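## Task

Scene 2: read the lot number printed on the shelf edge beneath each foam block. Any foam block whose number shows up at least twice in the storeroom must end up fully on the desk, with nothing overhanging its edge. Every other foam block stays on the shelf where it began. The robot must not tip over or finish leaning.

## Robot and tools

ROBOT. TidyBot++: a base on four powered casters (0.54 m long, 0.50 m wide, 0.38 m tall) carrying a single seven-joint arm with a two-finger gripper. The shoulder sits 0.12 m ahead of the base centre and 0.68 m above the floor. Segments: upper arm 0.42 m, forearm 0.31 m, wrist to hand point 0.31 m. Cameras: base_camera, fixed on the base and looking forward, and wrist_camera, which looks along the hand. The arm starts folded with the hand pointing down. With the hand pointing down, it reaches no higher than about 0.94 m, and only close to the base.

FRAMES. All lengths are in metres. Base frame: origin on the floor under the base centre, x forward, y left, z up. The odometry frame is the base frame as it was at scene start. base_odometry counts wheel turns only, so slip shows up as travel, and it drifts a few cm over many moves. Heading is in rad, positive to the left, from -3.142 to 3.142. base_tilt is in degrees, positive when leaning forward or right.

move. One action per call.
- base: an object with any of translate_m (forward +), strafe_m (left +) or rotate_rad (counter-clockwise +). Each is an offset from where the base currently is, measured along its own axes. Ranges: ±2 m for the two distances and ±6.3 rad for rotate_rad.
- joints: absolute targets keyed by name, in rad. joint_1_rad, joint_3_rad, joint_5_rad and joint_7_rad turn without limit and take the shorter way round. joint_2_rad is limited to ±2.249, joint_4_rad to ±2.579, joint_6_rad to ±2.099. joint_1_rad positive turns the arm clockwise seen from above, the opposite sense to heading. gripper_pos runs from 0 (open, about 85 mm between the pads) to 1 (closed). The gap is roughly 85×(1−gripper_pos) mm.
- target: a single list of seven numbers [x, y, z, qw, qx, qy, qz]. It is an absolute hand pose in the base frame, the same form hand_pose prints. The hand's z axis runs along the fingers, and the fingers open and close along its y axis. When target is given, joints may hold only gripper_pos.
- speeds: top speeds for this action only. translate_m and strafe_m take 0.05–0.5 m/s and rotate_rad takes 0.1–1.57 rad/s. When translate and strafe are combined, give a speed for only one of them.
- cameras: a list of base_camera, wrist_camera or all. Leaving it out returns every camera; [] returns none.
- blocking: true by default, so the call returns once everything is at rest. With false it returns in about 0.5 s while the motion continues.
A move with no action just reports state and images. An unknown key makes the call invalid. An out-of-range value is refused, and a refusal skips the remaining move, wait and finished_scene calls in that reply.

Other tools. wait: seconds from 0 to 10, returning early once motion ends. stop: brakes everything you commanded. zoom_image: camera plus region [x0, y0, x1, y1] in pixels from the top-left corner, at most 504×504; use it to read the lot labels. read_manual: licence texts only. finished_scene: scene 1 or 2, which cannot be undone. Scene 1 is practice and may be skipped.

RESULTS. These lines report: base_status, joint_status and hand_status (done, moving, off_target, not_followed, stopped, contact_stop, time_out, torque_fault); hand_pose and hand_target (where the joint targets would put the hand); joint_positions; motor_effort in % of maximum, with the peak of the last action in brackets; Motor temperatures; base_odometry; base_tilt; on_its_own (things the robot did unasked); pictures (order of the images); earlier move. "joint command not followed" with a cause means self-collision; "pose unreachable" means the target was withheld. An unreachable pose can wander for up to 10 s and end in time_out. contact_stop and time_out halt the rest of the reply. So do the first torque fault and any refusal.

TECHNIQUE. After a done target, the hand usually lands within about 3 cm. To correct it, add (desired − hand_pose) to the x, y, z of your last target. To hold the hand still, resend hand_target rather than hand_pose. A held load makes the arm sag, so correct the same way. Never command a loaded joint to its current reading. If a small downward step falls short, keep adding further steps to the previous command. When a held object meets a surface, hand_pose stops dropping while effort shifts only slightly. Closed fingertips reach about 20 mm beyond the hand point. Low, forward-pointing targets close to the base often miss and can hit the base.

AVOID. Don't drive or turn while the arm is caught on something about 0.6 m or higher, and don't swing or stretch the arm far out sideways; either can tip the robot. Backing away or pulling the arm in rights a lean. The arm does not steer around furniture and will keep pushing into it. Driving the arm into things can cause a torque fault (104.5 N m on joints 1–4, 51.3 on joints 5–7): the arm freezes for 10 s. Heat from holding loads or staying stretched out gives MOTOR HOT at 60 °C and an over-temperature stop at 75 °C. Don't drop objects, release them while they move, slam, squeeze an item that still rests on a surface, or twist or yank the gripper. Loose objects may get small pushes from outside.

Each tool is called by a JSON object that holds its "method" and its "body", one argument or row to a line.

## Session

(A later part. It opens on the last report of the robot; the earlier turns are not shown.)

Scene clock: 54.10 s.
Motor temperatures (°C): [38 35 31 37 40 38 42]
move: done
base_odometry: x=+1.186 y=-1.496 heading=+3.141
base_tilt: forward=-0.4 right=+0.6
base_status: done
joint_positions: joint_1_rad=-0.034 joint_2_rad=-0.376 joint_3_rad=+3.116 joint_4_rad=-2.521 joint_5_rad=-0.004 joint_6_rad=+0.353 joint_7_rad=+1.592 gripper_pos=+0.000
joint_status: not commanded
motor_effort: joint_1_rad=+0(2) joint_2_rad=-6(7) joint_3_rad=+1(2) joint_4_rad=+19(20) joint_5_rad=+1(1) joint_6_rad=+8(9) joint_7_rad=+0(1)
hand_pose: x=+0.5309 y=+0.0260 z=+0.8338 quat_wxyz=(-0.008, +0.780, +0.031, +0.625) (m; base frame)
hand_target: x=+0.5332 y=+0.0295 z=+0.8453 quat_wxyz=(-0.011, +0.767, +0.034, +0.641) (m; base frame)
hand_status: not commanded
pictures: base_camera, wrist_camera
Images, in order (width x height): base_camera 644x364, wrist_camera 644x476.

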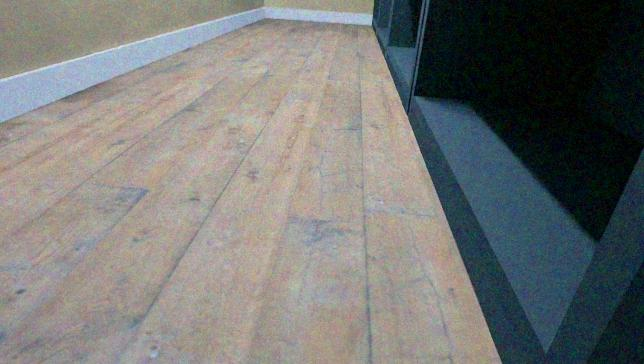

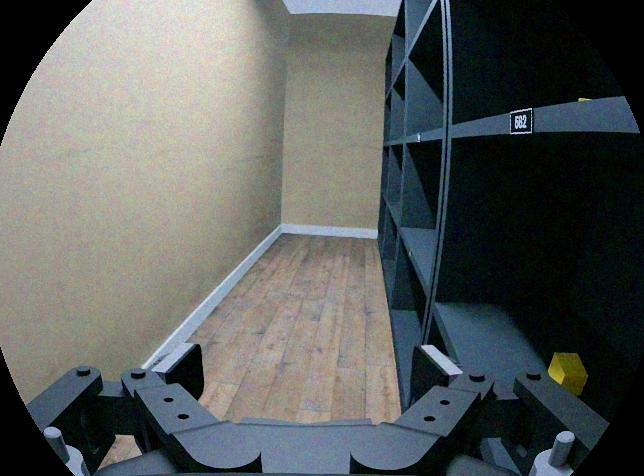

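{"method": "move", "body": {
  "base": {"strafe_m":0.25,"translate_m":0.1},
  "cameras": []
}}

{"method": "move", "body": {
  "joints": {"joint_1_rad":1.1}
}}

{"method": "move", "body": {
  "base": {"translate_m":0.75}
}}

{"method": "move", "body": {
  "base": {"translate_m":0.75}
}}

{"method": "move", "body": {
  "base": {"translate_m":0.75}
}}

Scene clock: 56.27 s.
Motor temperatures (°C): [38 35 31 37 40 38 42]
move: done
base_odometry: x=+1.085 y=-1.746 heading=+3.140
base_tilt: forward=-0.4 right=+0.6
base_status: done
joint_positions: joint_1_rad=-0.034 joint_2_rad=-0.376 joint_3_rad=+3.116 joint_4_rad=-2.521 joint_5_rad=-0.004 joint_6_rad=+0.353 joint_7_rad=+1.592 gripper_pos=+0.000
joint_status: not commanded
motor_effort: joint_1_rad=-1(1) joint_2_rad=-5(7) joint_3_rad=+1(2) joint_4_rad=+20(21) joint_5_rad=+1(1) joint_6_rad=+8(9) joint_7_rad=+0(1)
hand_pose: x=+0.5309 y=+0.0261 z=+0.8338 quat_wxyz=(-0.008, +0.780, +0.032, +0.625) (m; base frame)
hand_target: x=+0.5332 y=+0.0295 z=+0.8453 quat_wxyz=(-0.011, +0.767, +0.034, +0.641) (m; base frame)
hand_status: not commanded
pictures: none
No camera images: "cameras" was empty.

Scene clock: 58.70 s.
Motor temperatures (°C): [38 35 31 37 40 38 42]
move: done
base_odometry: x=+1.085 y=-1.746 heading=+3.140
base_tilt: forward=-0.4 right=+0.6
base_status: not commanded
joint_positions: joint_1_rad=+1.081 joint_2_rad=-0.376 joint_3_rad=+3.116 joint_4_rad=-2.521 joint_5_rad=-0.004 joint_6_rad=+0.353 joint_7_rad=+1.592 gripper_pos=+0.000
joint_status: all done
motor_effort: joint_1_rad=+0(2) joint_2_rad=-5(6) joint_3_rad=+1(1) joint_4_rad=+20(21) joint_5_rad=+1(1) joint_6_rad=+9(10) joint_7_rad=+0(1)
hand_pose: x=+0.3237 y=-0.3584 z=+0.8338 quat_wxyz=(+0.323, +0.679, -0.386, +0.534) (m; base frame)
hand_target: x=+0.3195 y=-0.3637 z=+0.8453 quat_wxyz=(+0.336, +0.665, -0.384, +0.545) (m; base frame)
hand_status: not commanded
pictures: base_camera, wrist_camera
Images, in order (width x height): base_camera 644x364, wrist_camera 644x476.

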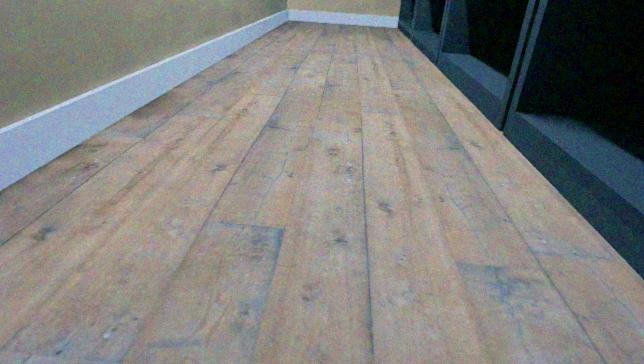

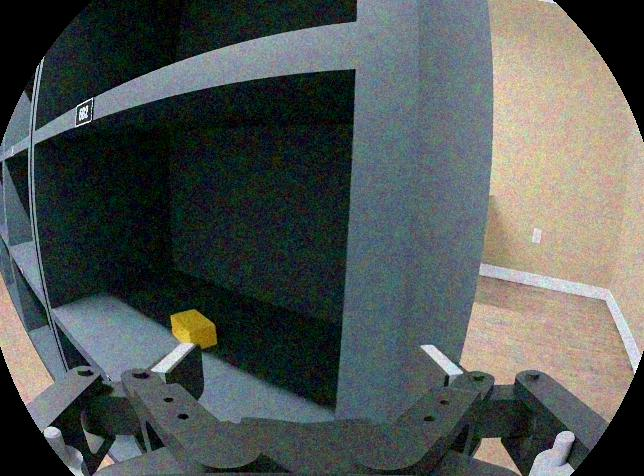

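Scene clock: 61.57 s.
Motor temperatures (°C): [38 35 31 37 40 38 42]
move: done
base_odometry: x=+0.335 y=-1.745 heading=+3.141
base_tilt: forward=-0.3 right=+0.6
base_status: done
joint_positions: joint_1_rad=+1.082 joint_2_rad=-0.376 joint_3_rad=+3.116 joint_4_rad=-2.521 joint_5_rad=-0.004 joint_6_rad=+0.353 joint_7_rad=+1.592 gripper_pos=+0.000
joint_status: not commanded
motor_effort: joint_1_rad=-1(1) joint_2_rad=-5(7) joint_3_rad=+1(2) joint_4_rad=+19(21) joint_5_rad=+1(1) joint_6_rad=+8(9) joint_7_rad=+0(1)
hand_pose: x=+0.3234 y=-0.3586 z=+0.8339 quat_wxyz=(+0.324, +0.679, -0.386, +0.534) (m; base frame)
hand_target: x=+0.3195 y=-0.3637 z=+0.8453 quat_wxyz=(+0.336, +0.665, -0.384, +0.545) (m; base frame)
hand_status: not commanded
pictures: base_camera, wrist_camera
Images, in order (width x height): base_camera 644x364, wrist_camera 644x476.

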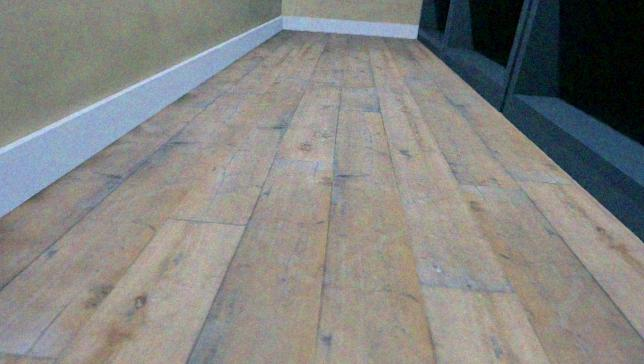

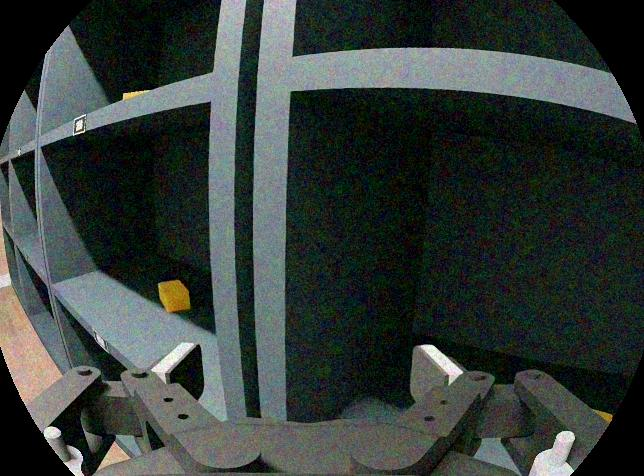

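Scene clock: 64.43 s.
Motor temperatures (°C): [38 35 31 37 40 38 42]
move: done
base_odometry: x=-0.415 y=-1.745 heading=+3.141
base_tilt: forward=-0.3 right=+0.6
base_status: done
joint_positions: joint_1_rad=+1.083 joint_2_rad=-0.376 joint_3_rad=+3.116 joint_4_rad=-2.521 joint_5_rad=-0.004 joint_6_rad=+0.353 joint_7_rad=+1.592 gripper_pos=+0.000
joint_status: not commanded
motor_effort: joint_1_rad=+0(1) joint_2_rad=-6(7) joint_3_rad=+1(2) joint_4_rad=+19(21) joint_5_rad=+1(1) joint_6_rad=+8(9) joint_7_rad=+0(1)
hand_pose: x=+0.3232 y=-0.3587 z=+0.8339 quat_wxyz=(+0.324, +0.678, -0.387, +0.534) (m; base frame)
hand_target: x=+0.3195 y=-0.3637 z=+0.8453 quat_wxyz=(+0.336, +0.665, -0.384, +0.545) (m; base frame)
hand_status: not commanded
pictures: base_camera, wrist_camera
Images, in order (width x height): base_camera 644x364, wrist_camera 644x476.

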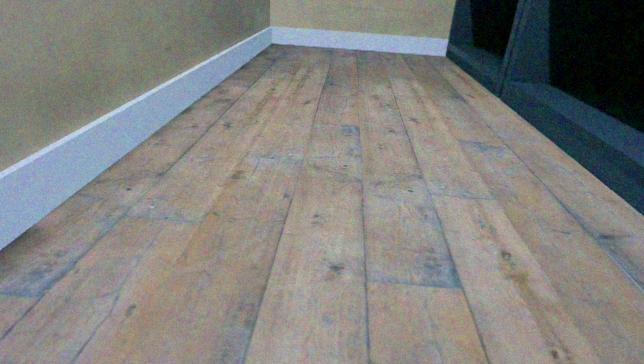

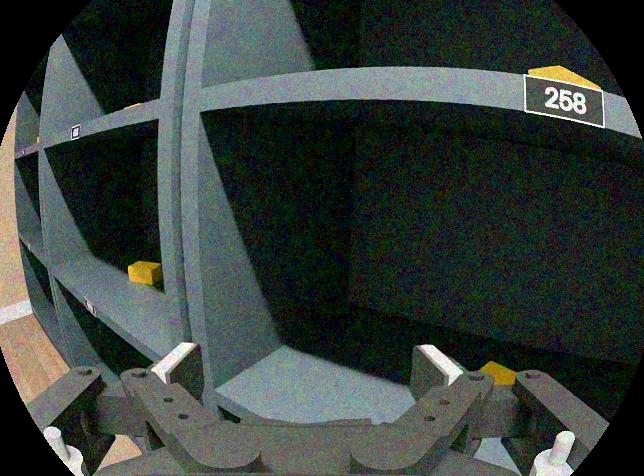

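Scene clock: 67.30 s.
Motor temperatures (°C): [38 35 31 37 40 38 42]
move: done
base_odometry: x=-1.165 y=-1.745 heading=+3.141
base_tilt: forward=-0.3 right=+0.6
base_status: done
joint_positions: joint_1_rad=+1.083 joint_2_rad=-0.376 joint_3_rad=+3.116 joint_4_rad=-2.521 joint_5_rad=-0.004 joint_6_rad=+0.353 joint_7_rad=+1.592 gripper_pos=+0.000
joint_status: not commanded
motor_effort: joint_1_rad=+0(1) joint_2_rad=-5(7) joint_3_rad=+1(2) joint_4_rad=+20(21) joint_5_rad=+1(1) joint_6_rad=+9(9) joint_7_rad=+0(1)
hand_pose: x=+0.3231 y=-0.3588 z=+0.8339 quat_wxyz=(+0.324, +0.678, -0.387, +0.534) (m; base frame)
hand_target: x=+0.3195 y=-0.3637 z=+0.8453 quat_wxyz=(+0.336, +0.665, -0.384, +0.545) (m; base frame)
hand_status: not commanded
pictures: base_camera, wrist_camera
Images, in order (width x height): base_camera 644x364, wrist_camera 644x476.

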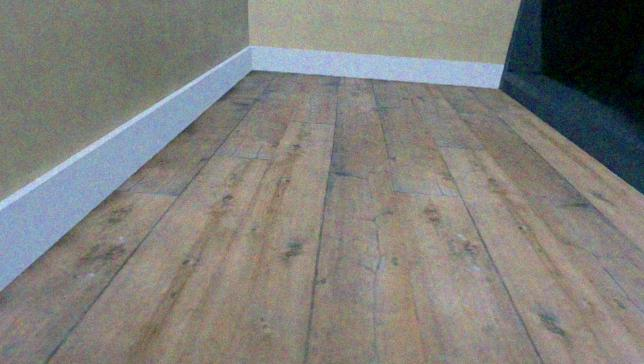

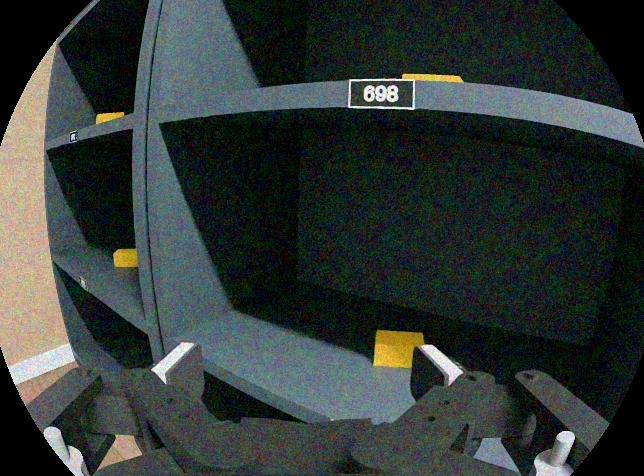

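{"method": "zoom_image", "body": {
  "camera": "wrist_camera",
  "region": [40, 110, 120, 310]
}}

{"method": "move", "body": {
  "base": {"translate_m":0.5},
  "joints": {"joint_6_rad":0.15,"joint_1_rad":0.9}
}}

{"method": "move", "body": {
  "base": {"translate_m":-0.95}
}}

{"method": "move", "body": {
  "base": {"translate_m":-0.8}
}}

{"method": "move", "body": {
  "base": {"translate_m":-0.8}
}}

Scaled by 2.520.

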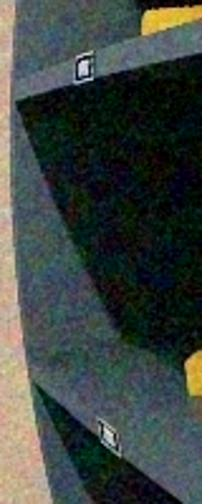

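Scene clock: 70.00 s.
Motor temperatures (°C): [38 35 31 37 40 38 42]
move: done
base_odometry: x=-1.665 y=-1.745 heading=-3.142
base_tilt: forward=-0.3 right=+0.6
base_status: done
joint_positions: joint_1_rad=+0.917 joint_2_rad=-0.376 joint_3_rad=+3.116 joint_4_rad=-2.521 joint_5_rad=-0.004 joint_6_rad=+0.198 joint_7_rad=+1.592 gripper_pos=+0.000
joint_status: all done
motor_effort: joint_1_rad=-1(2) joint_2_rad=-5(8) joint_3_rad=+1(2) joint_4_rad=+20(21) joint_5_rad=+1(1) joint_6_rad=+8(9) joint_7_rad=+0(1)
hand_pose: x=+0.3706 y=-0.3090 z=+0.7877 quat_wxyz=(+0.251, +0.750, -0.349, +0.503) (m; base frame)
hand_target: x=+0.3724 y=-0.2990 z=+0.7712 quat_wxyz=(+0.237, +0.767, -0.347, +0.485) (m; base frame)
hand_status: not commanded
pictures: base_camera, wrist_camera
Images, in order (width x height): base_camera 644x364, wrist_camera 644x476.

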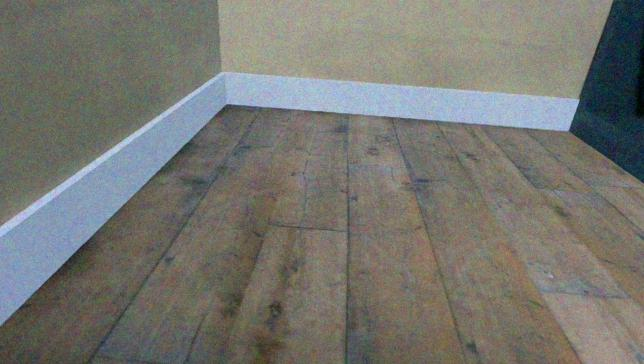

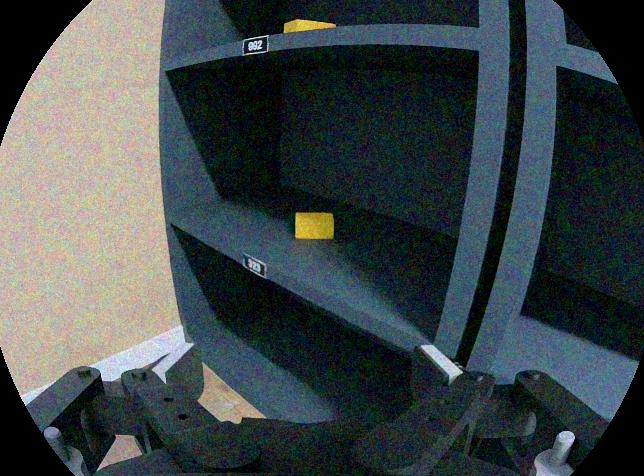

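Scene clock: 73.40 s.
Motor temperatures (°C): [38 35 31 37 40 38 42]
move: done
base_odometry: x=-0.715 y=-1.745 heading=+3.141
base_tilt: forward=-0.3 right=+0.6
base_status: done
joint_positions: joint_1_rad=+0.916 joint_2_rad=-0.376 joint_3_rad=+3.116 joint_4_rad=-2.521 joint_5_rad=-0.004 joint_6_rad=+0.194 joint_7_rad=+1.592 gripper_pos=+0.000
joint_status: not commanded
motor_effort: joint_1_rad=+0(1) joint_2_rad=-5(7) joint_3_rad=+1(2) joint_4_rad=+19(21) joint_5_rad=+1(1) joint_6_rad=+8(9) joint_7_rad=+0(1)
hand_pose: x=+0.3706 y=-0.3085 z=+0.7865 quat_wxyz=(+0.250, +0.751, -0.349, +0.502) (m; base frame)
hand_target: x=+0.3724 y=-0.2990 z=+0.7712 quat_wxyz=(+0.237, +0.767, -0.347, +0.485) (m; base frame)
hand_status: not commanded
pictures: base_camera, wrist_camera
Images, in order (width x height): base_camera 644x364, wrist_camera 644x476.

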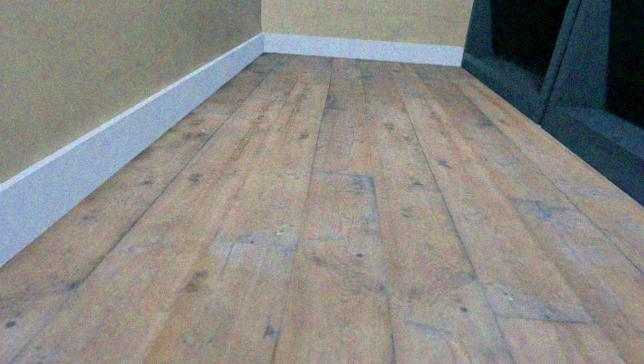

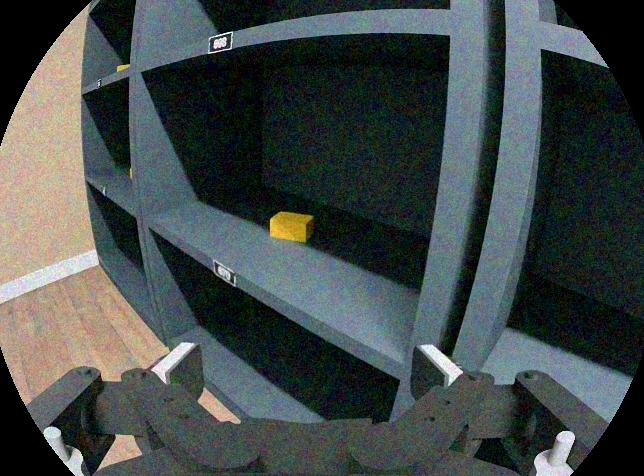

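Scene clock: 76.37 s.
Motor temperatures (°C): [38 35 31 37 40 38 42]
move: done
base_odometry: x=+0.085 y=-1.745 heading=+3.141
base_tilt: forward=-0.4 right=+0.6
base_status: done
joint_positions: joint_1_rad=+0.916 joint_2_rad=-0.376 joint_3_rad=+3.116 joint_4_rad=-2.521 joint_5_rad=-0.004 joint_6_rad=+0.194 joint_7_rad=+1.592 gripper_pos=+0.000
joint_status: not commanded
motor_effort: joint_1_rad=+0(1) joint_2_rad=-5(7) joint_3_rad=+1(2) joint_4_rad=+19(21) joint_5_rad=+1(1) joint_6_rad=+8(9) joint_7_rad=+0(1)
hand_pose: x=+0.3706 y=-0.3085 z=+0.7865 quat_wxyz=(+0.250, +0.751, -0.349, +0.502) (m; base frame)
hand_target: x=+0.3724 y=-0.2990 z=+0.7712 quat_wxyz=(+0.237, +0.767, -0.347, +0.485) (m; base frame)
hand_status: not commanded
pictures: base_camera, wrist_camera
Images, in order (width x height): base_camera 644x364, wrist_camera 644x476.

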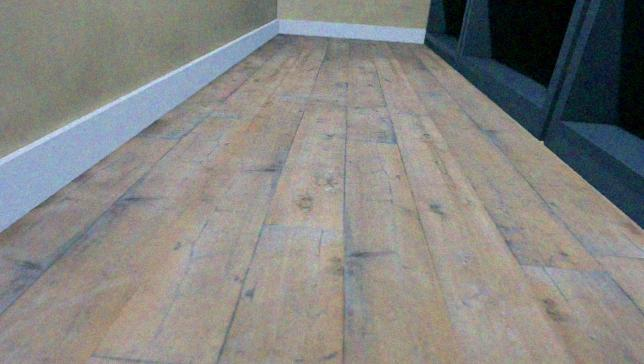

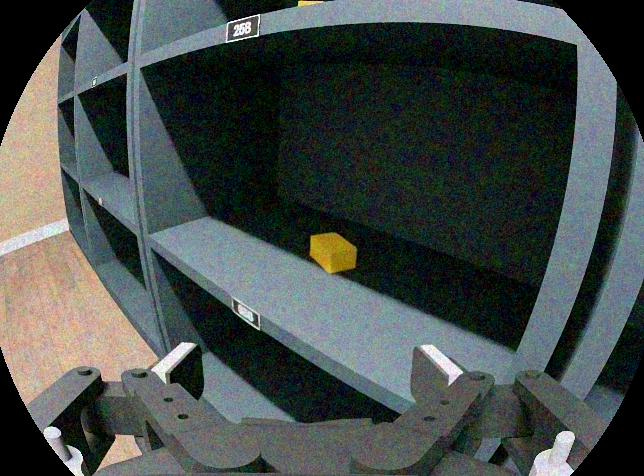

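Scene clock: 79.33 s.
Motor temperatures (°C): [38 35 31 37 40 38 42]
move: done
base_odometry: x=+0.886 y=-1.746 heading=+3.141
base_tilt: forward=-0.3 right=+0.6
base_status: done
joint_positions: joint_1_rad=+0.916 joint_2_rad=-0.376 joint_3_rad=+3.116 joint_4_rad=-2.521 joint_5_rad=-0.004 joint_6_rad=+0.194 joint_7_rad=+1.592 gripper_pos=+0.000
joint_status: not commanded
motor_effort: joint_1_rad=-1(1) joint_2_rad=-6(7) joint_3_rad=+1(2) joint_4_rad=+19(21) joint_5_rad=+1(1) joint_6_rad=+8(9) joint_7_rad=+0(1)
hand_pose: x=+0.3706 y=-0.3085 z=+0.7865 quat_wxyz=(+0.250, +0.751, -0.349, +0.502) (m; base frame)
hand_target: x=+0.3724 y=-0.2990 z=+0.7712 quat_wxyz=(+0.237, +0.767, -0.347, +0.485) (m; base frame)
hand_status: not commanded
pictures: base_camera, wrist_camera
Images, in order (width x height): base_camera 644x364, wrist_camera 644x476.

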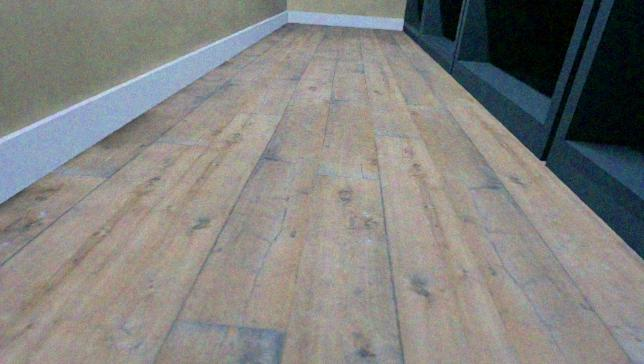

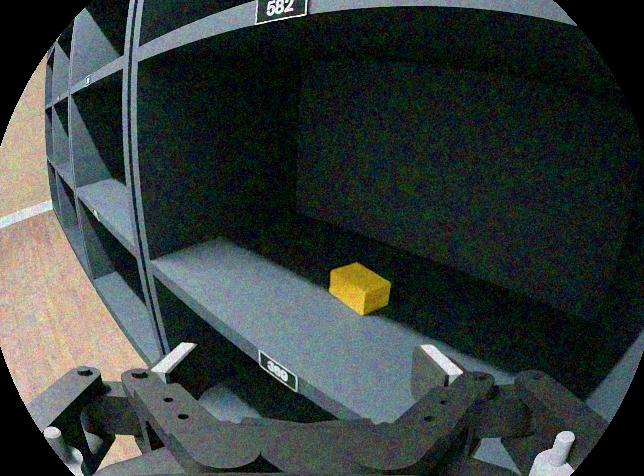

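{"method": "zoom_image", "body": {
  "camera": "wrist_camera",
  "region": [250, 340, 310, 400]
}}

{"method": "move", "body": {
  "base": {"translate_m":0.55},
  "cameras": ["wrist_camera"]
}}

{"method": "zoom_image", "body": {
  "camera": "wrist_camera",
  "region": [130, 180, 230, 280]
}}

{"method": "move", "body": {
  "base": {"translate_m":0.35},
  "cameras": ["wrist_camera"]
}}

{"method": "zoom_image", "body": {
  "camera": "wrist_camera",
  "region": [220, 270, 320, 370]
}}

{"method": "move", "body": {
  "base": {"translate_m":0.75},
  "cameras": ["wrist_camera"]
}}

{"method": "zoom_image", "body": {
  "camera": "wrist_camera",
  "region": [200, 250, 300, 350]
}}

Scaled by 8.400.

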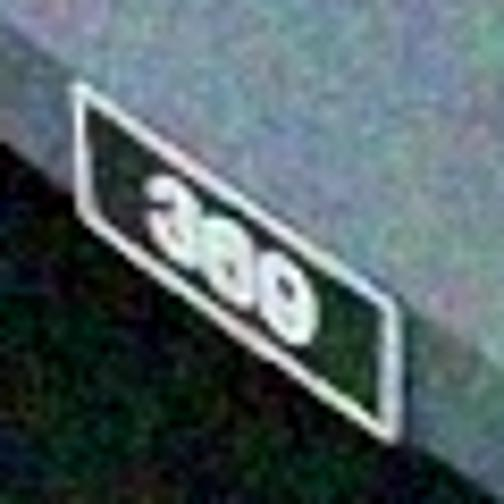

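Scene clock: 82.20 s.
Motor temperatures (°C): [38 35 31 37 40 38 42]
move: done
base_odometry: x=+0.336 y=-1.746 heading=-3.141
base_tilt: forward=-0.4 right=+0.6
base_status: done
joint_positions: joint_1_rad=+0.915 joint_2_rad=-0.375 joint_3_rad=+3.116 joint_4_rad=-2.521 joint_5_rad=-0.004 joint_6_rad=+0.192 joint_7_rad=+1.592 gripper_pos=+0.000
joint_status: not commanded
motor_effort: joint_1_rad=+0(1) joint_2_rad=-6(8) joint_3_rad=+1(2) joint_4_rad=+19(21) joint_5_rad=+1(1) joint_6_rad=+8(9) joint_7_rad=+0(0)
hand_pose: x=+0.3707 y=-0.3081 z=+0.7856 quat_wxyz=(+0.249, +0.752, -0.349, +0.501) (m; base frame)
hand_target: x=+0.3724 y=-0.2990 z=+0.7712 quat_wxyz=(+0.237, +0.767, -0.347, +0.485) (m; base frame)
hand_status: not commanded
pictures: wrist_camera
Images, in order (width x height): wrist_camera 644x476.

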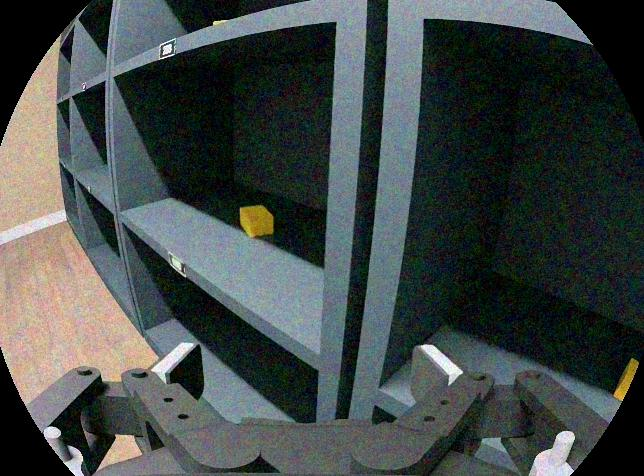

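Scaled by 5.040.

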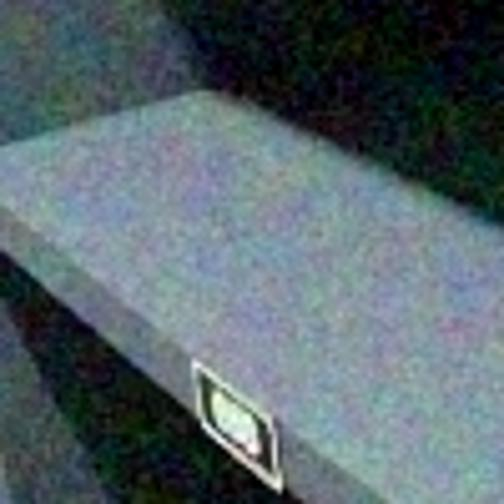

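Scene clock: 84.23 s.
Motor temperatures (°C): [38 35 31 37 40 38 42]
move: done
base_odometry: x=-0.014 y=-1.746 heading=-3.141
base_tilt: forward=-0.3 right=+0.6
base_status: done
joint_positions: joint_1_rad=+0.915 joint_2_rad=-0.375 joint_3_rad=+3.116 joint_4_rad=-2.521 joint_5_rad=-0.004 joint_6_rad=+0.192 joint_7_rad=+1.592 gripper_pos=+0.000
joint_status: not commanded
motor_effort: joint_1_rad=-1(1) joint_2_rad=-6(7) joint_3_rad=+1(2) joint_4_rad=+19(20) joint_5_rad=+1(1) joint_6_rad=+8(9) joint_7_rad=+0(1)
hand_pose: x=+0.3708 y=-0.3081 z=+0.7855 quat_wxyz=(+0.249, +0.752, -0.349, +0.501) (m; base frame)
hand_target: x=+0.3724 y=-0.2990 z=+0.7712 quat_wxyz=(+0.237, +0.767, -0.347, +0.485) (m; base frame)
hand_status: not commanded
pictures: wrist_camera
Images, in order (width x height): wrist_camera 644x476.

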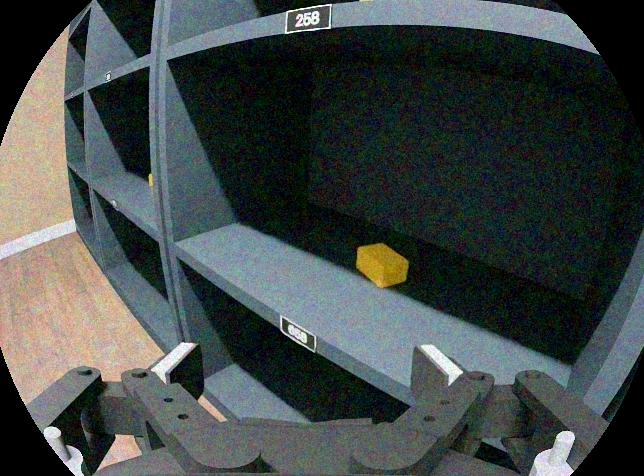

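Scaled by 5.040.

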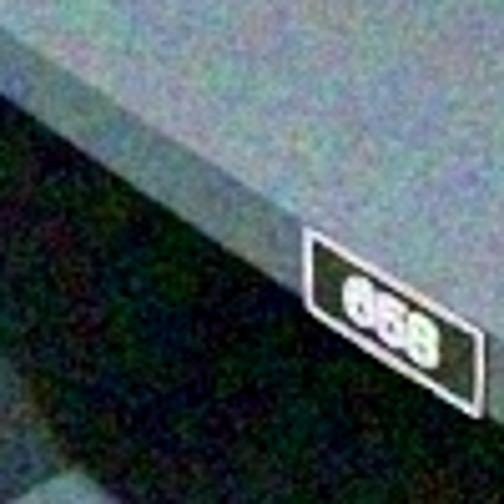

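Scene clock: 87.10 s.
Motor temperatures (°C): [38 35 31 37 40 38 42]
move: done
base_odometry: x=-0.765 y=-1.747 heading=-3.140
base_tilt: forward=-0.3 right=+0.6
base_status: done
joint_positions: joint_1_rad=+0.915 joint_2_rad=-0.375 joint_3_rad=+3.116 joint_4_rad=-2.521 joint_5_rad=-0.004 joint_6_rad=+0.192 joint_7_rad=+1.592 gripper_pos=+0.000
joint_status: not commanded
motor_effort: joint_1_rad=-1(1) joint_2_rad=-5(7) joint_3_rad=+1(2) joint_4_rad=+20(20) joint_5_rad=+1(1) joint_6_rad=+8(9) joint_7_rad=+0(1)
hand_pose: x=+0.3708 y=-0.3081 z=+0.7855 quat_wxyz=(+0.249, +0.752, -0.349, +0.501) (m; base frame)
hand_target: x=+0.3724 y=-0.2990 z=+0.7712 quat_wxyz=(+0.237, +0.767, -0.347, +0.485) (m; base frame)
hand_status: not commanded
pictures: wrist_camera
Images, in order (width x height): wrist_camera 644x476.

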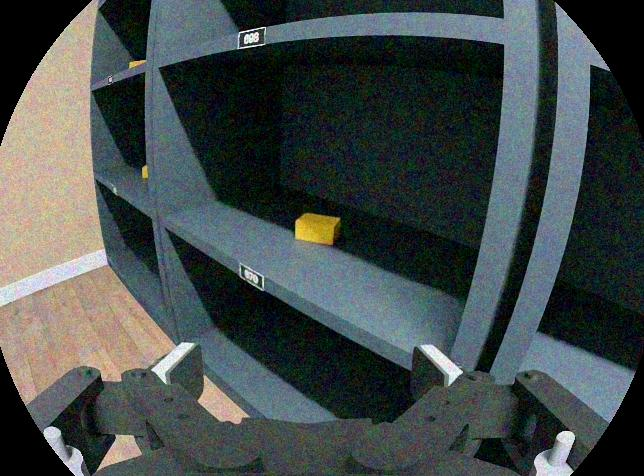

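Scaled by 5.040.

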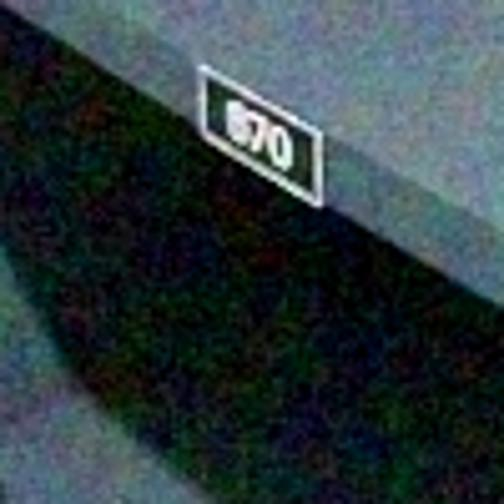

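{"method": "move", "body": {
  "base": {"translate_m":0.62,"strafe_m":0.22},
  "cameras": []
}}

{"method": "move", "body": {
  "joints": {"joint_1_rad":1.571,"joint_2_rad":0.0,"joint_3_rad":3.1416,"joint_4_rad":-1.505,"joint_5_rad":0,"joint_6_rad":-0.064,"joint_7_rad":1.571}
}}

Scene clock: 93.73 s.
Motor temperatures (°C): [38 35 30 37 40 38 42]
move: time_out
base_odometry: x=-1.158 y=-1.886 heading=+3.104
base_tilt: forward=-0.3 right=+0.6
base_status: translate_m time_out (by the wheels' count: +0.393 of +0.620); strafe_m time_out (by the wheels' count: +0.139 of +0.220)
joint_positions: joint_1_rad=+0.907 joint_2_rad=-0.374 joint_3_rad=+3.110 joint_4_rad=-2.519 joint_5_rad=-0.004 joint_6_rad=+0.187 joint_7_rad=+1.592 gripper_pos=+0.000
joint_status: not commanded
motor_effort: joint_1_rad=-1(4) joint_2_rad=-5(15) joint_3_rad=+1(9) joint_4_rad=+19(24) joint_5_rad=+1(2) joint_6_rad=+8(10) joint_7_rad=+0(1)
hand_pose: x=+0.3754 y=-0.3048 z=+0.7850 quat_wxyz=(+0.246, +0.756, -0.343, +0.501) (m; base frame)
hand_target: x=+0.3724 y=-0.2990 z=+0.7712 quat_wxyz=(+0.237, +0.767, -0.347, +0.485) (m; base frame)
hand_status: not commanded
pictures: none
No camera images: "cameras" was empty.

not run: a stop that you did not command came earlier in this reply.

{"method": "move", "body": {
  "base": {"translate_m":0.22,"strafe_m":-0.03,"rotate_rad":0.037},
  "cameras": []
}}

{"method": "move", "body": {
  "joints": {"joint_1_rad":1.571,"joint_2_rad":0.0,"joint_3_rad":3.1416,"joint_4_rad":-1.505,"joint_5_rad":0,"joint_6_rad":-0.064,"joint_7_rad":1.571}
}}

Scene clock: 95.67 s.
Motor temperatures (°C): [38 35 30 37 40 38 42]
move: done
base_odometry: x=-1.377 y=-1.848 heading=-3.141
base_tilt: forward=-0.3 right=+0.6
base_status: done
joint_positions: joint_1_rad=+0.907 joint_2_rad=-0.375 joint_3_rad=+3.110 joint_4_rad=-2.519 joint_5_rad=-0.004 joint_6_rad=+0.187 joint_7_rad=+1.592 gripper_pos=+0.000
joint_status: not commanded
motor_effort: joint_1_rad=-1(2) joint_2_rad=-5(10) joint_3_rad=+1(3) joint_4_rad=+19(21) joint_5_rad=+1(1) joint_6_rad=+8(9) joint_7_rad=+0(1)
hand_pose: x=+0.3752 y=-0.3047 z=+0.7856 quat_wxyz=(+0.246, +0.755, -0.343, +0.501) (m; base frame)
hand_target: x=+0.3724 y=-0.2990 z=+0.7712 quat_wxyz=(+0.237, +0.767, -0.347, +0.485) (m; base frame)
hand_status: not commanded
pictures: none
No camera images: "cameras" was empty.

Scene clock: 97.97 s.
Motor temperatures (°C): [38 35 30 37 40 38 42]
move: done
base_odometry: x=-1.376 y=-1.848 heading=-3.141
base_tilt: forward=-0.3 right=+0.6
base_status: not commanded
joint_positions: joint_1_rad=+1.554 joint_2_rad=-0.027 joint_3_rad=+3.128 joint_4_rad=-1.519 joint_5_rad=-0.004 joint_6_rad=-0.015 joint_7_rad=+1.592 gripper_pos=+0.000
joint_status: all done
motor_effort: joint_1_rad=+0(2) joint_2_rad=-20(21) joint_3_rad=+1(2) joint_4_rad=+23(23) joint_5_rad=+1(2) joint_6_rad=+9(10) joint_7_rad=+0(1)
hand_pose: x=+0.1392 y=-0.6123 z=+1.1471 quat_wxyz=(+0.512, +0.495, -0.472, +0.519) (m; base frame)
hand_target: x=+0.1202 y=-0.6250 z=+1.1238 quat_wxyz=(+0.501, +0.500, -0.500, +0.500) (m; base frame)
hand_status: not commanded
pictures: base_camera, wrist_camera
Images, in order (width x height): base_camera 644x364, wrist_camera 644x476.

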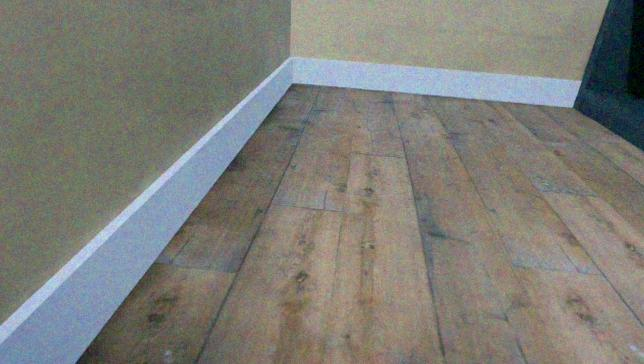

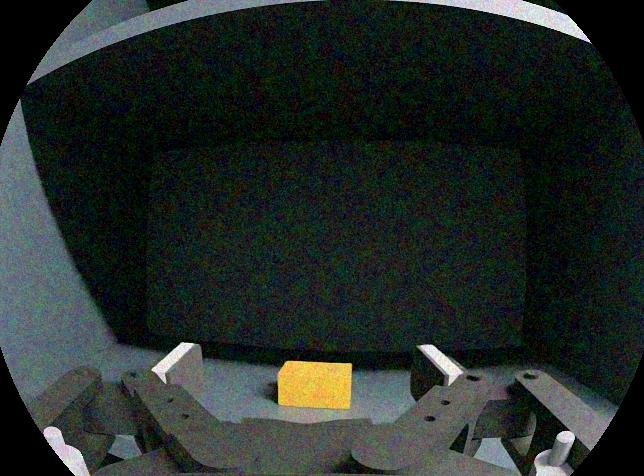

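{"method": "move", "body": {
  "base": {"strafe_m":-0.15},
  "cameras": ["wrist_camera"]
}}

Scene clock: 100.43 s.
Motor temperatures (°C): [38 35 30 37 40 38 42]
move: done
base_odometry: x=-1.377 y=-1.698 heading=-3.140
base_tilt: forward=-0.3 right=+0.6
base_status: done
joint_positions: joint_1_rad=+1.554 joint_2_rad=-0.008 joint_3_rad=+3.128 joint_4_rad=-1.517 joint_5_rad=-0.004 joint_6_rad=-0.019 joint_7_rad=+1.592 gripper_pos=+0.000
joint_status: not commanded
motor_effort: joint_1_rad=+0(1) joint_2_rad=-21(24) joint_3_rad=+0(1) joint_4_rad=+22(24) joint_5_rad=+1(1) joint_6_rad=+9(9) joint_7_rad=+0(1)
hand_pose: x=+0.1389 y=-0.6209 z=+1.1355 quat_wxyz=(+0.507, +0.500, -0.478, +0.514) (m; base frame)
hand_target: x=+0.1202 y=-0.6250 z=+1.1238 quat_wxyz=(+0.501, +0.500, -0.500, +0.500) (m; base frame)
hand_status: not commanded
pictures: wrist_camera
Images, in order (width x height): wrist_camera 644x476.

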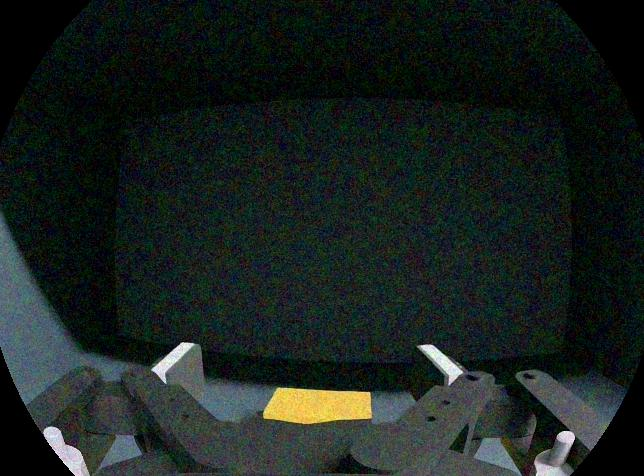

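{"method": "move", "body": {
  "joints": {"joint_1_rad":1.571,"joint_2_rad":0.253,"joint_4_rad":-1.0,"joint_6_rad":-0.76},
  "cameras": ["wrist_camera"]
}}

Scene clock: 103.17 s.
Motor temperatures (°C): [38 35 30 37 40 38 42]
move: done
base_odometry: x=-1.377 y=-1.698 heading=-3.140
base_tilt: forward=-0.3 right=+0.6
base_status: not commanded
joint_positions: joint_1_rad=+1.554 joint_2_rad=+0.228 joint_3_rad=+3.128 joint_4_rad=-1.016 joint_5_rad=-0.004 joint_6_rad=-0.709 joint_7_rad=+1.592 gripper_pos=+0.000
joint_status: all done
motor_effort: joint_1_rad=+0(2) joint_2_rad=-29(30) joint_3_rad=+0(1) joint_4_rad=+21(24) joint_5_rad=+1(1) joint_6_rad=+8(10) joint_7_rad=+0(1)
hand_pose: x=+0.1401 y=-0.6813 z=+1.0763 quat_wxyz=(+0.392, +0.600, -0.572, +0.400) (m; base frame)
hand_target: x=+0.1202 y=-0.6853 z=+1.0542 quat_wxyz=(+0.378, +0.597, -0.597, +0.378) (m; base frame)
hand_status: not commanded
pictures: wrist_camera
Images, in order (width x height): wrist_camera 644x476.

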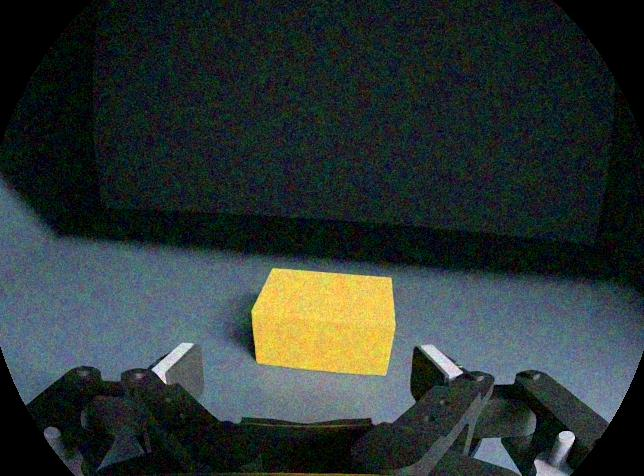

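{"method": "move", "body": {
  "joints": {"joint_2_rad":0.297},
  "base": {"strafe_m":-0.06,"translate_m":-0.005},
  "speeds": {"strafe_m":0.1},
  "cameras": ["wrist_camera"]
}}

Scene clock: 104.73 s.
Motor temperatures (°C): [38 35 30 37 40 38 42]
move: done
base_odometry: x=-1.372 y=-1.638 heading=-3.140
base_tilt: forward=-0.4 right=+0.6
base_status: done
joint_positions: joint_1_rad=+1.555 joint_2_rad=+0.279 joint_3_rad=+3.128 joint_4_rad=-1.008 joint_5_rad=-0.004 joint_6_rad=-0.715 joint_7_rad=+1.592 gripper_pos=+0.000
joint_status: all done
motor_effort: joint_1_rad=+0(1) joint_2_rad=-30(34) joint_3_rad=+0(1) joint_4_rad=+22(23) joint_5_rad=+1(1) joint_6_rad=+8(9) joint_7_rad=+0(1)
hand_pose: x=+0.1400 y=-0.7000 z=+1.0440 quat_wxyz=(+0.377, +0.609, -0.582, +0.385) (m; base frame)
hand_target: x=+0.1202 y=-0.7010 z=+1.0237 quat_wxyz=(+0.365, +0.606, -0.606, +0.365) (m; base frame)
hand_status: not commanded
pictures: wrist_camera
Images, in order (width x height): wrist_camera 644x476.

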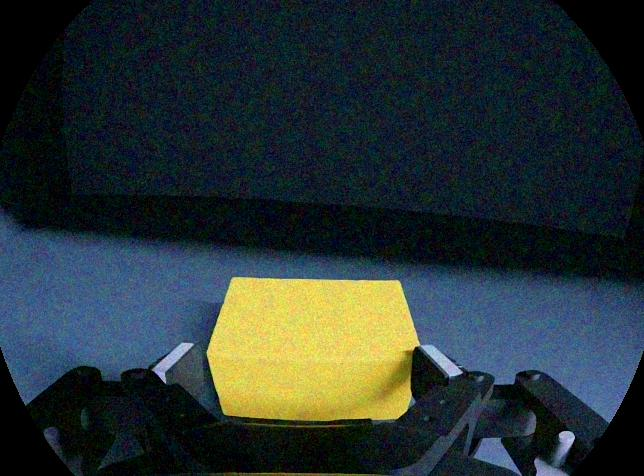

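{"method": "zoom_image", "body": {
  "camera": "wrist_camera",
  "region": [140, 250, 480, 450]
}}

Scaled by 1.482.

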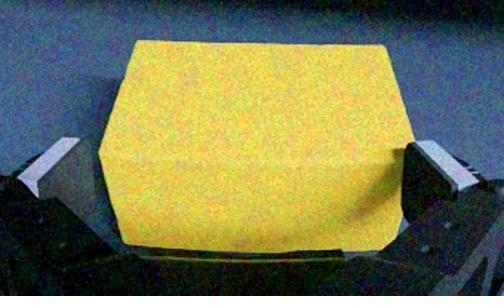

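{"method": "move", "body": {
  "base": {"translate_m":-0.005},
  "speeds": {"translate_m":0.05},
  "cameras": ["wrist_camera"]
}}

{"method": "zoom_image", "body": {
  "camera": "wrist_camera",
  "region": [140, 250, 480, 450]
}}

Scene clock: 105.97 s.
Motor temperatures (°C): [38 35 30 37 40 38 42]
move: done
base_odometry: x=-1.367 y=-1.638 heading=-3.139
base_tilt: forward=-0.3 right=+0.6
base_status: done
joint_positions: joint_1_rad=+1.559 joint_2_rad=+0.279 joint_3_rad=+3.130 joint_4_rad=-1.008 joint_5_rad=-0.004 joint_6_rad=-0.716 joint_7_rad=+1.592 gripper_pos=+0.000
joint_status: not commanded
motor_effort: joint_1_rad=-1(6) joint_2_rad=-30(32) joint_3_rad=+0(3) joint_4_rad=+22(22) joint_5_rad=+1(1) joint_6_rad=+8(9) joint_7_rad=+0(1)
hand_pose: x=+0.1356 y=-0.7001 z=+1.0440 quat_wxyz=(+0.379, +0.607, -0.584, +0.384) (m; base frame)
hand_target: x=+0.1202 y=-0.7010 z=+1.0237 quat_wxyz=(+0.365, +0.606, -0.606, +0.365) (m; base frame)
hand_status: not commanded
pictures: wrist_camera
Images, in order (width x height): wrist_camera 644x476.

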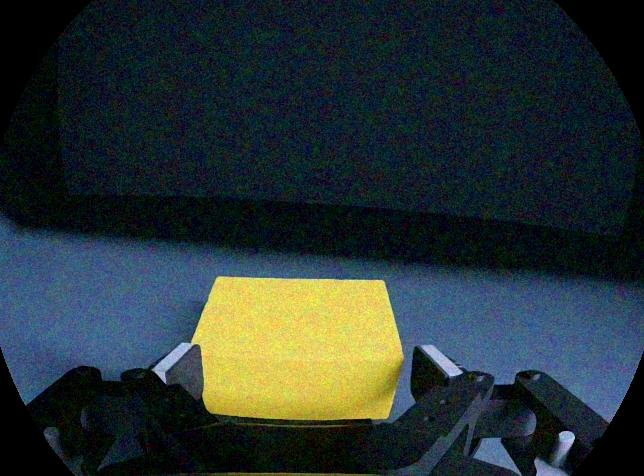

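Scaled by 1.482.

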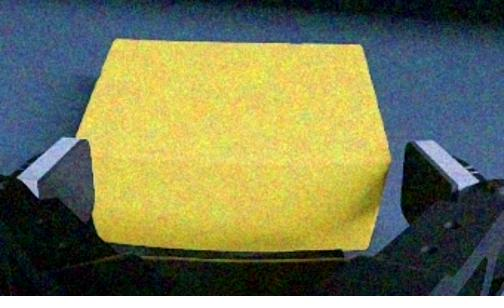

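{"method": "move", "body": {
  "base": {"translate_m":0.002},
  "cameras": []
}}

{"method": "zoom_image", "body": {
  "camera": "wrist_camera",
  "region": [140, 250, 480, 450]
}}

{"method": "move", "body": {
  "base": {"strafe_m":-0.02},
  "speeds": {"strafe_m":0.05},
  "cameras": ["wrist_camera"]
}}

{"method": "zoom_image", "body": {
  "camera": "wrist_camera",
  "region": [140, 250, 480, 450]
}}

Scene clock: 106.70 s.
Motor temperatures (°C): [38 35 30 37 40 38 42]
move: done
base_odometry: x=-1.369 y=-1.638 heading=-3.140
base_tilt: forward=-0.3 right=+0.6
base_status: done
joint_positions: joint_1_rad=+1.561 joint_2_rad=+0.279 joint_3_rad=+3.131 joint_4_rad=-1.008 joint_5_rad=-0.004 joint_6_rad=-0.716 joint_7_rad=+1.592 gripper_pos=+0.000
joint_status: not commanded
motor_effort: joint_1_rad=+0(3) joint_2_rad=-30(32) joint_3_rad=+0(2) joint_4_rad=+22(22) joint_5_rad=+1(1) joint_6_rad=+7(8) joint_7_rad=-1(1)
hand_pose: x=+0.1344 y=-0.7002 z=+1.0440 quat_wxyz=(+0.379, +0.607, -0.584, +0.383) (m; base frame)
hand_target: x=+0.1202 y=-0.7010 z=+1.0237 quat_wxyz=(+0.365, +0.606, -0.606, +0.365) (m; base frame)
hand_status: not commanded
pictures: none
No camera images: "cameras" was empty.

Scaled by 1.482.

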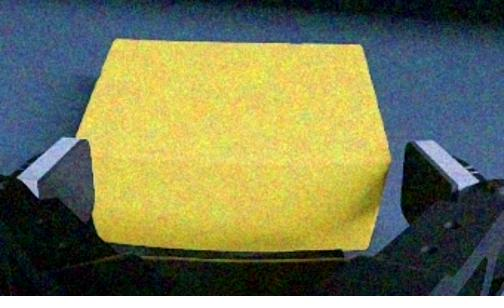

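Scene clock: 107.60 s.
Motor temperatures (°C): [38 35 30 37 40 38 42]
move: done
base_odometry: x=-1.369 y=-1.618 heading=-3.140
base_tilt: forward=-0.4 right=+0.6
base_status: done
joint_positions: joint_1_rad=+1.561 joint_2_rad=+0.280 joint_3_rad=+3.131 joint_4_rad=-1.008 joint_5_rad=-0.004 joint_6_rad=-0.716 joint_7_rad=+1.592 gripper_pos=+0.000
joint_status: not commanded
motor_effort: joint_1_rad=+0(2) joint_2_rad=-31(34) joint_3_rad=+0(1) joint_4_rad=+22(22) joint_5_rad=+1(1) joint_6_rad=+7(9) joint_7_rad=+0(1)
hand_pose: x=+0.1343 y=-0.7003 z=+1.0436 quat_wxyz=(+0.379, +0.607, -0.584, +0.383) (m; base frame)
hand_target: x=+0.1202 y=-0.7010 z=+1.0237 quat_wxyz=(+0.365, +0.606, -0.606, +0.365) (m; base frame)
hand_status: not commanded
pictures: wrist_camera
Images, in order (width x height): wrist_camera 644x476.

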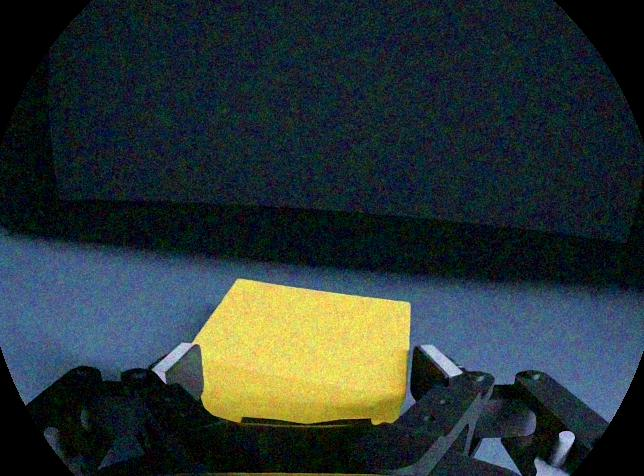

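Scaled by 1.482.

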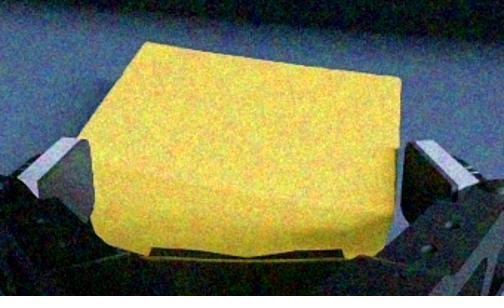

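{"method": "move", "body": {
  "base": {"strafe_m":0.04},
  "cameras": []
}}

{"method": "move", "body": {
  "base": {"translate_m":0.098},
  "joints": {"joint_1_rad":1.70},
  "cameras": ["wrist_camera"]
}}

{"method": "zoom_image", "body": {
  "camera": "wrist_camera",
  "region": [140, 250, 480, 450]
}}

Scene clock: 108.77 s.
Motor temperatures (°C): [38 35 30 37 40 37 42]
move: done
base_odometry: x=-1.369 y=-1.658 heading=-3.140
base_tilt: forward=-0.4 right=+0.6
base_status: done
joint_positions: joint_1_rad=+1.561 joint_2_rad=+0.278 joint_3_rad=+3.131 joint_4_rad=-1.007 joint_5_rad=-0.004 joint_6_rad=-0.717 joint_7_rad=+1.592 gripper_pos=+0.000
joint_status: not commanded
motor_effort: joint_1_rad=+0(4) joint_2_rad=-30(33) joint_3_rad=+0(2) joint_4_rad=+22(23) joint_5_rad=+1(1) joint_6_rad=+8(9) joint_7_rad=+0(1)
hand_pose: x=+0.1338 y=-0.6995 z=+1.0450 quat_wxyz=(+0.379, +0.606, -0.584, +0.383) (m; base frame)
hand_target: x=+0.1202 y=-0.7010 z=+1.0237 quat_wxyz=(+0.365, +0.606, -0.606, +0.365) (m; base frame)
hand_status: not commanded
pictures: none
No camera images: "cameras" was empty.

Scene clock: 110.13 s.
Motor temperatures (°C): [38 35 30 37 40 37 42]
move: done
base_odometry: x=-1.467 y=-1.658 heading=-3.140
base_tilt: forward=-0.3 right=+0.6
base_status: done
joint_positions: joint_1_rad=+1.689 joint_2_rad=+0.278 joint_3_rad=+3.134 joint_4_rad=-1.007 joint_5_rad=-0.004 joint_6_rad=-0.719 joint_7_rad=+1.592 gripper_pos=+0.000
joint_status: all done
motor_effort: joint_1_rad=+0(2) joint_2_rad=-31(33) joint_3_rad=+0(2) joint_4_rad=+21(23) joint_5_rad=+1(1) joint_6_rad=+8(9) joint_7_rad=+0(1)
hand_pose: x=+0.0434 y=-0.6955 z=+1.0445 quat_wxyz=(+0.403, +0.568, -0.623, +0.357) (m; base frame)
hand_target: x=+0.0300 y=-0.6953 z=+1.0237 quat_wxyz=(+0.388, +0.565, -0.643, +0.341) (m; base frame)
hand_status: not commanded
pictures: wrist_camera
Images, in order (width x height): wrist_camera 644x476.

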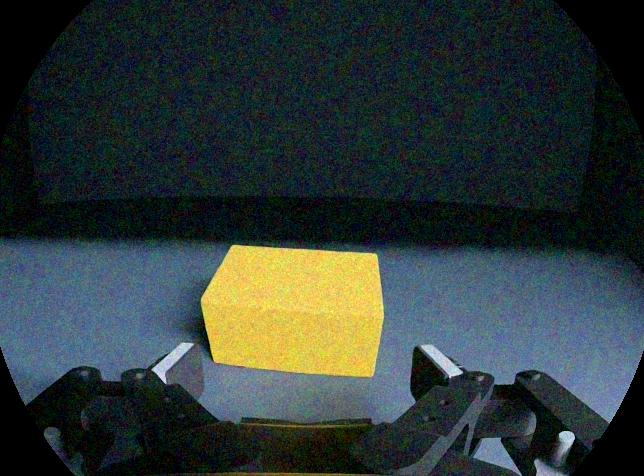

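Scaled by 1.482.

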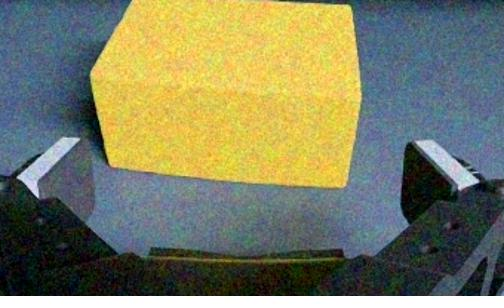

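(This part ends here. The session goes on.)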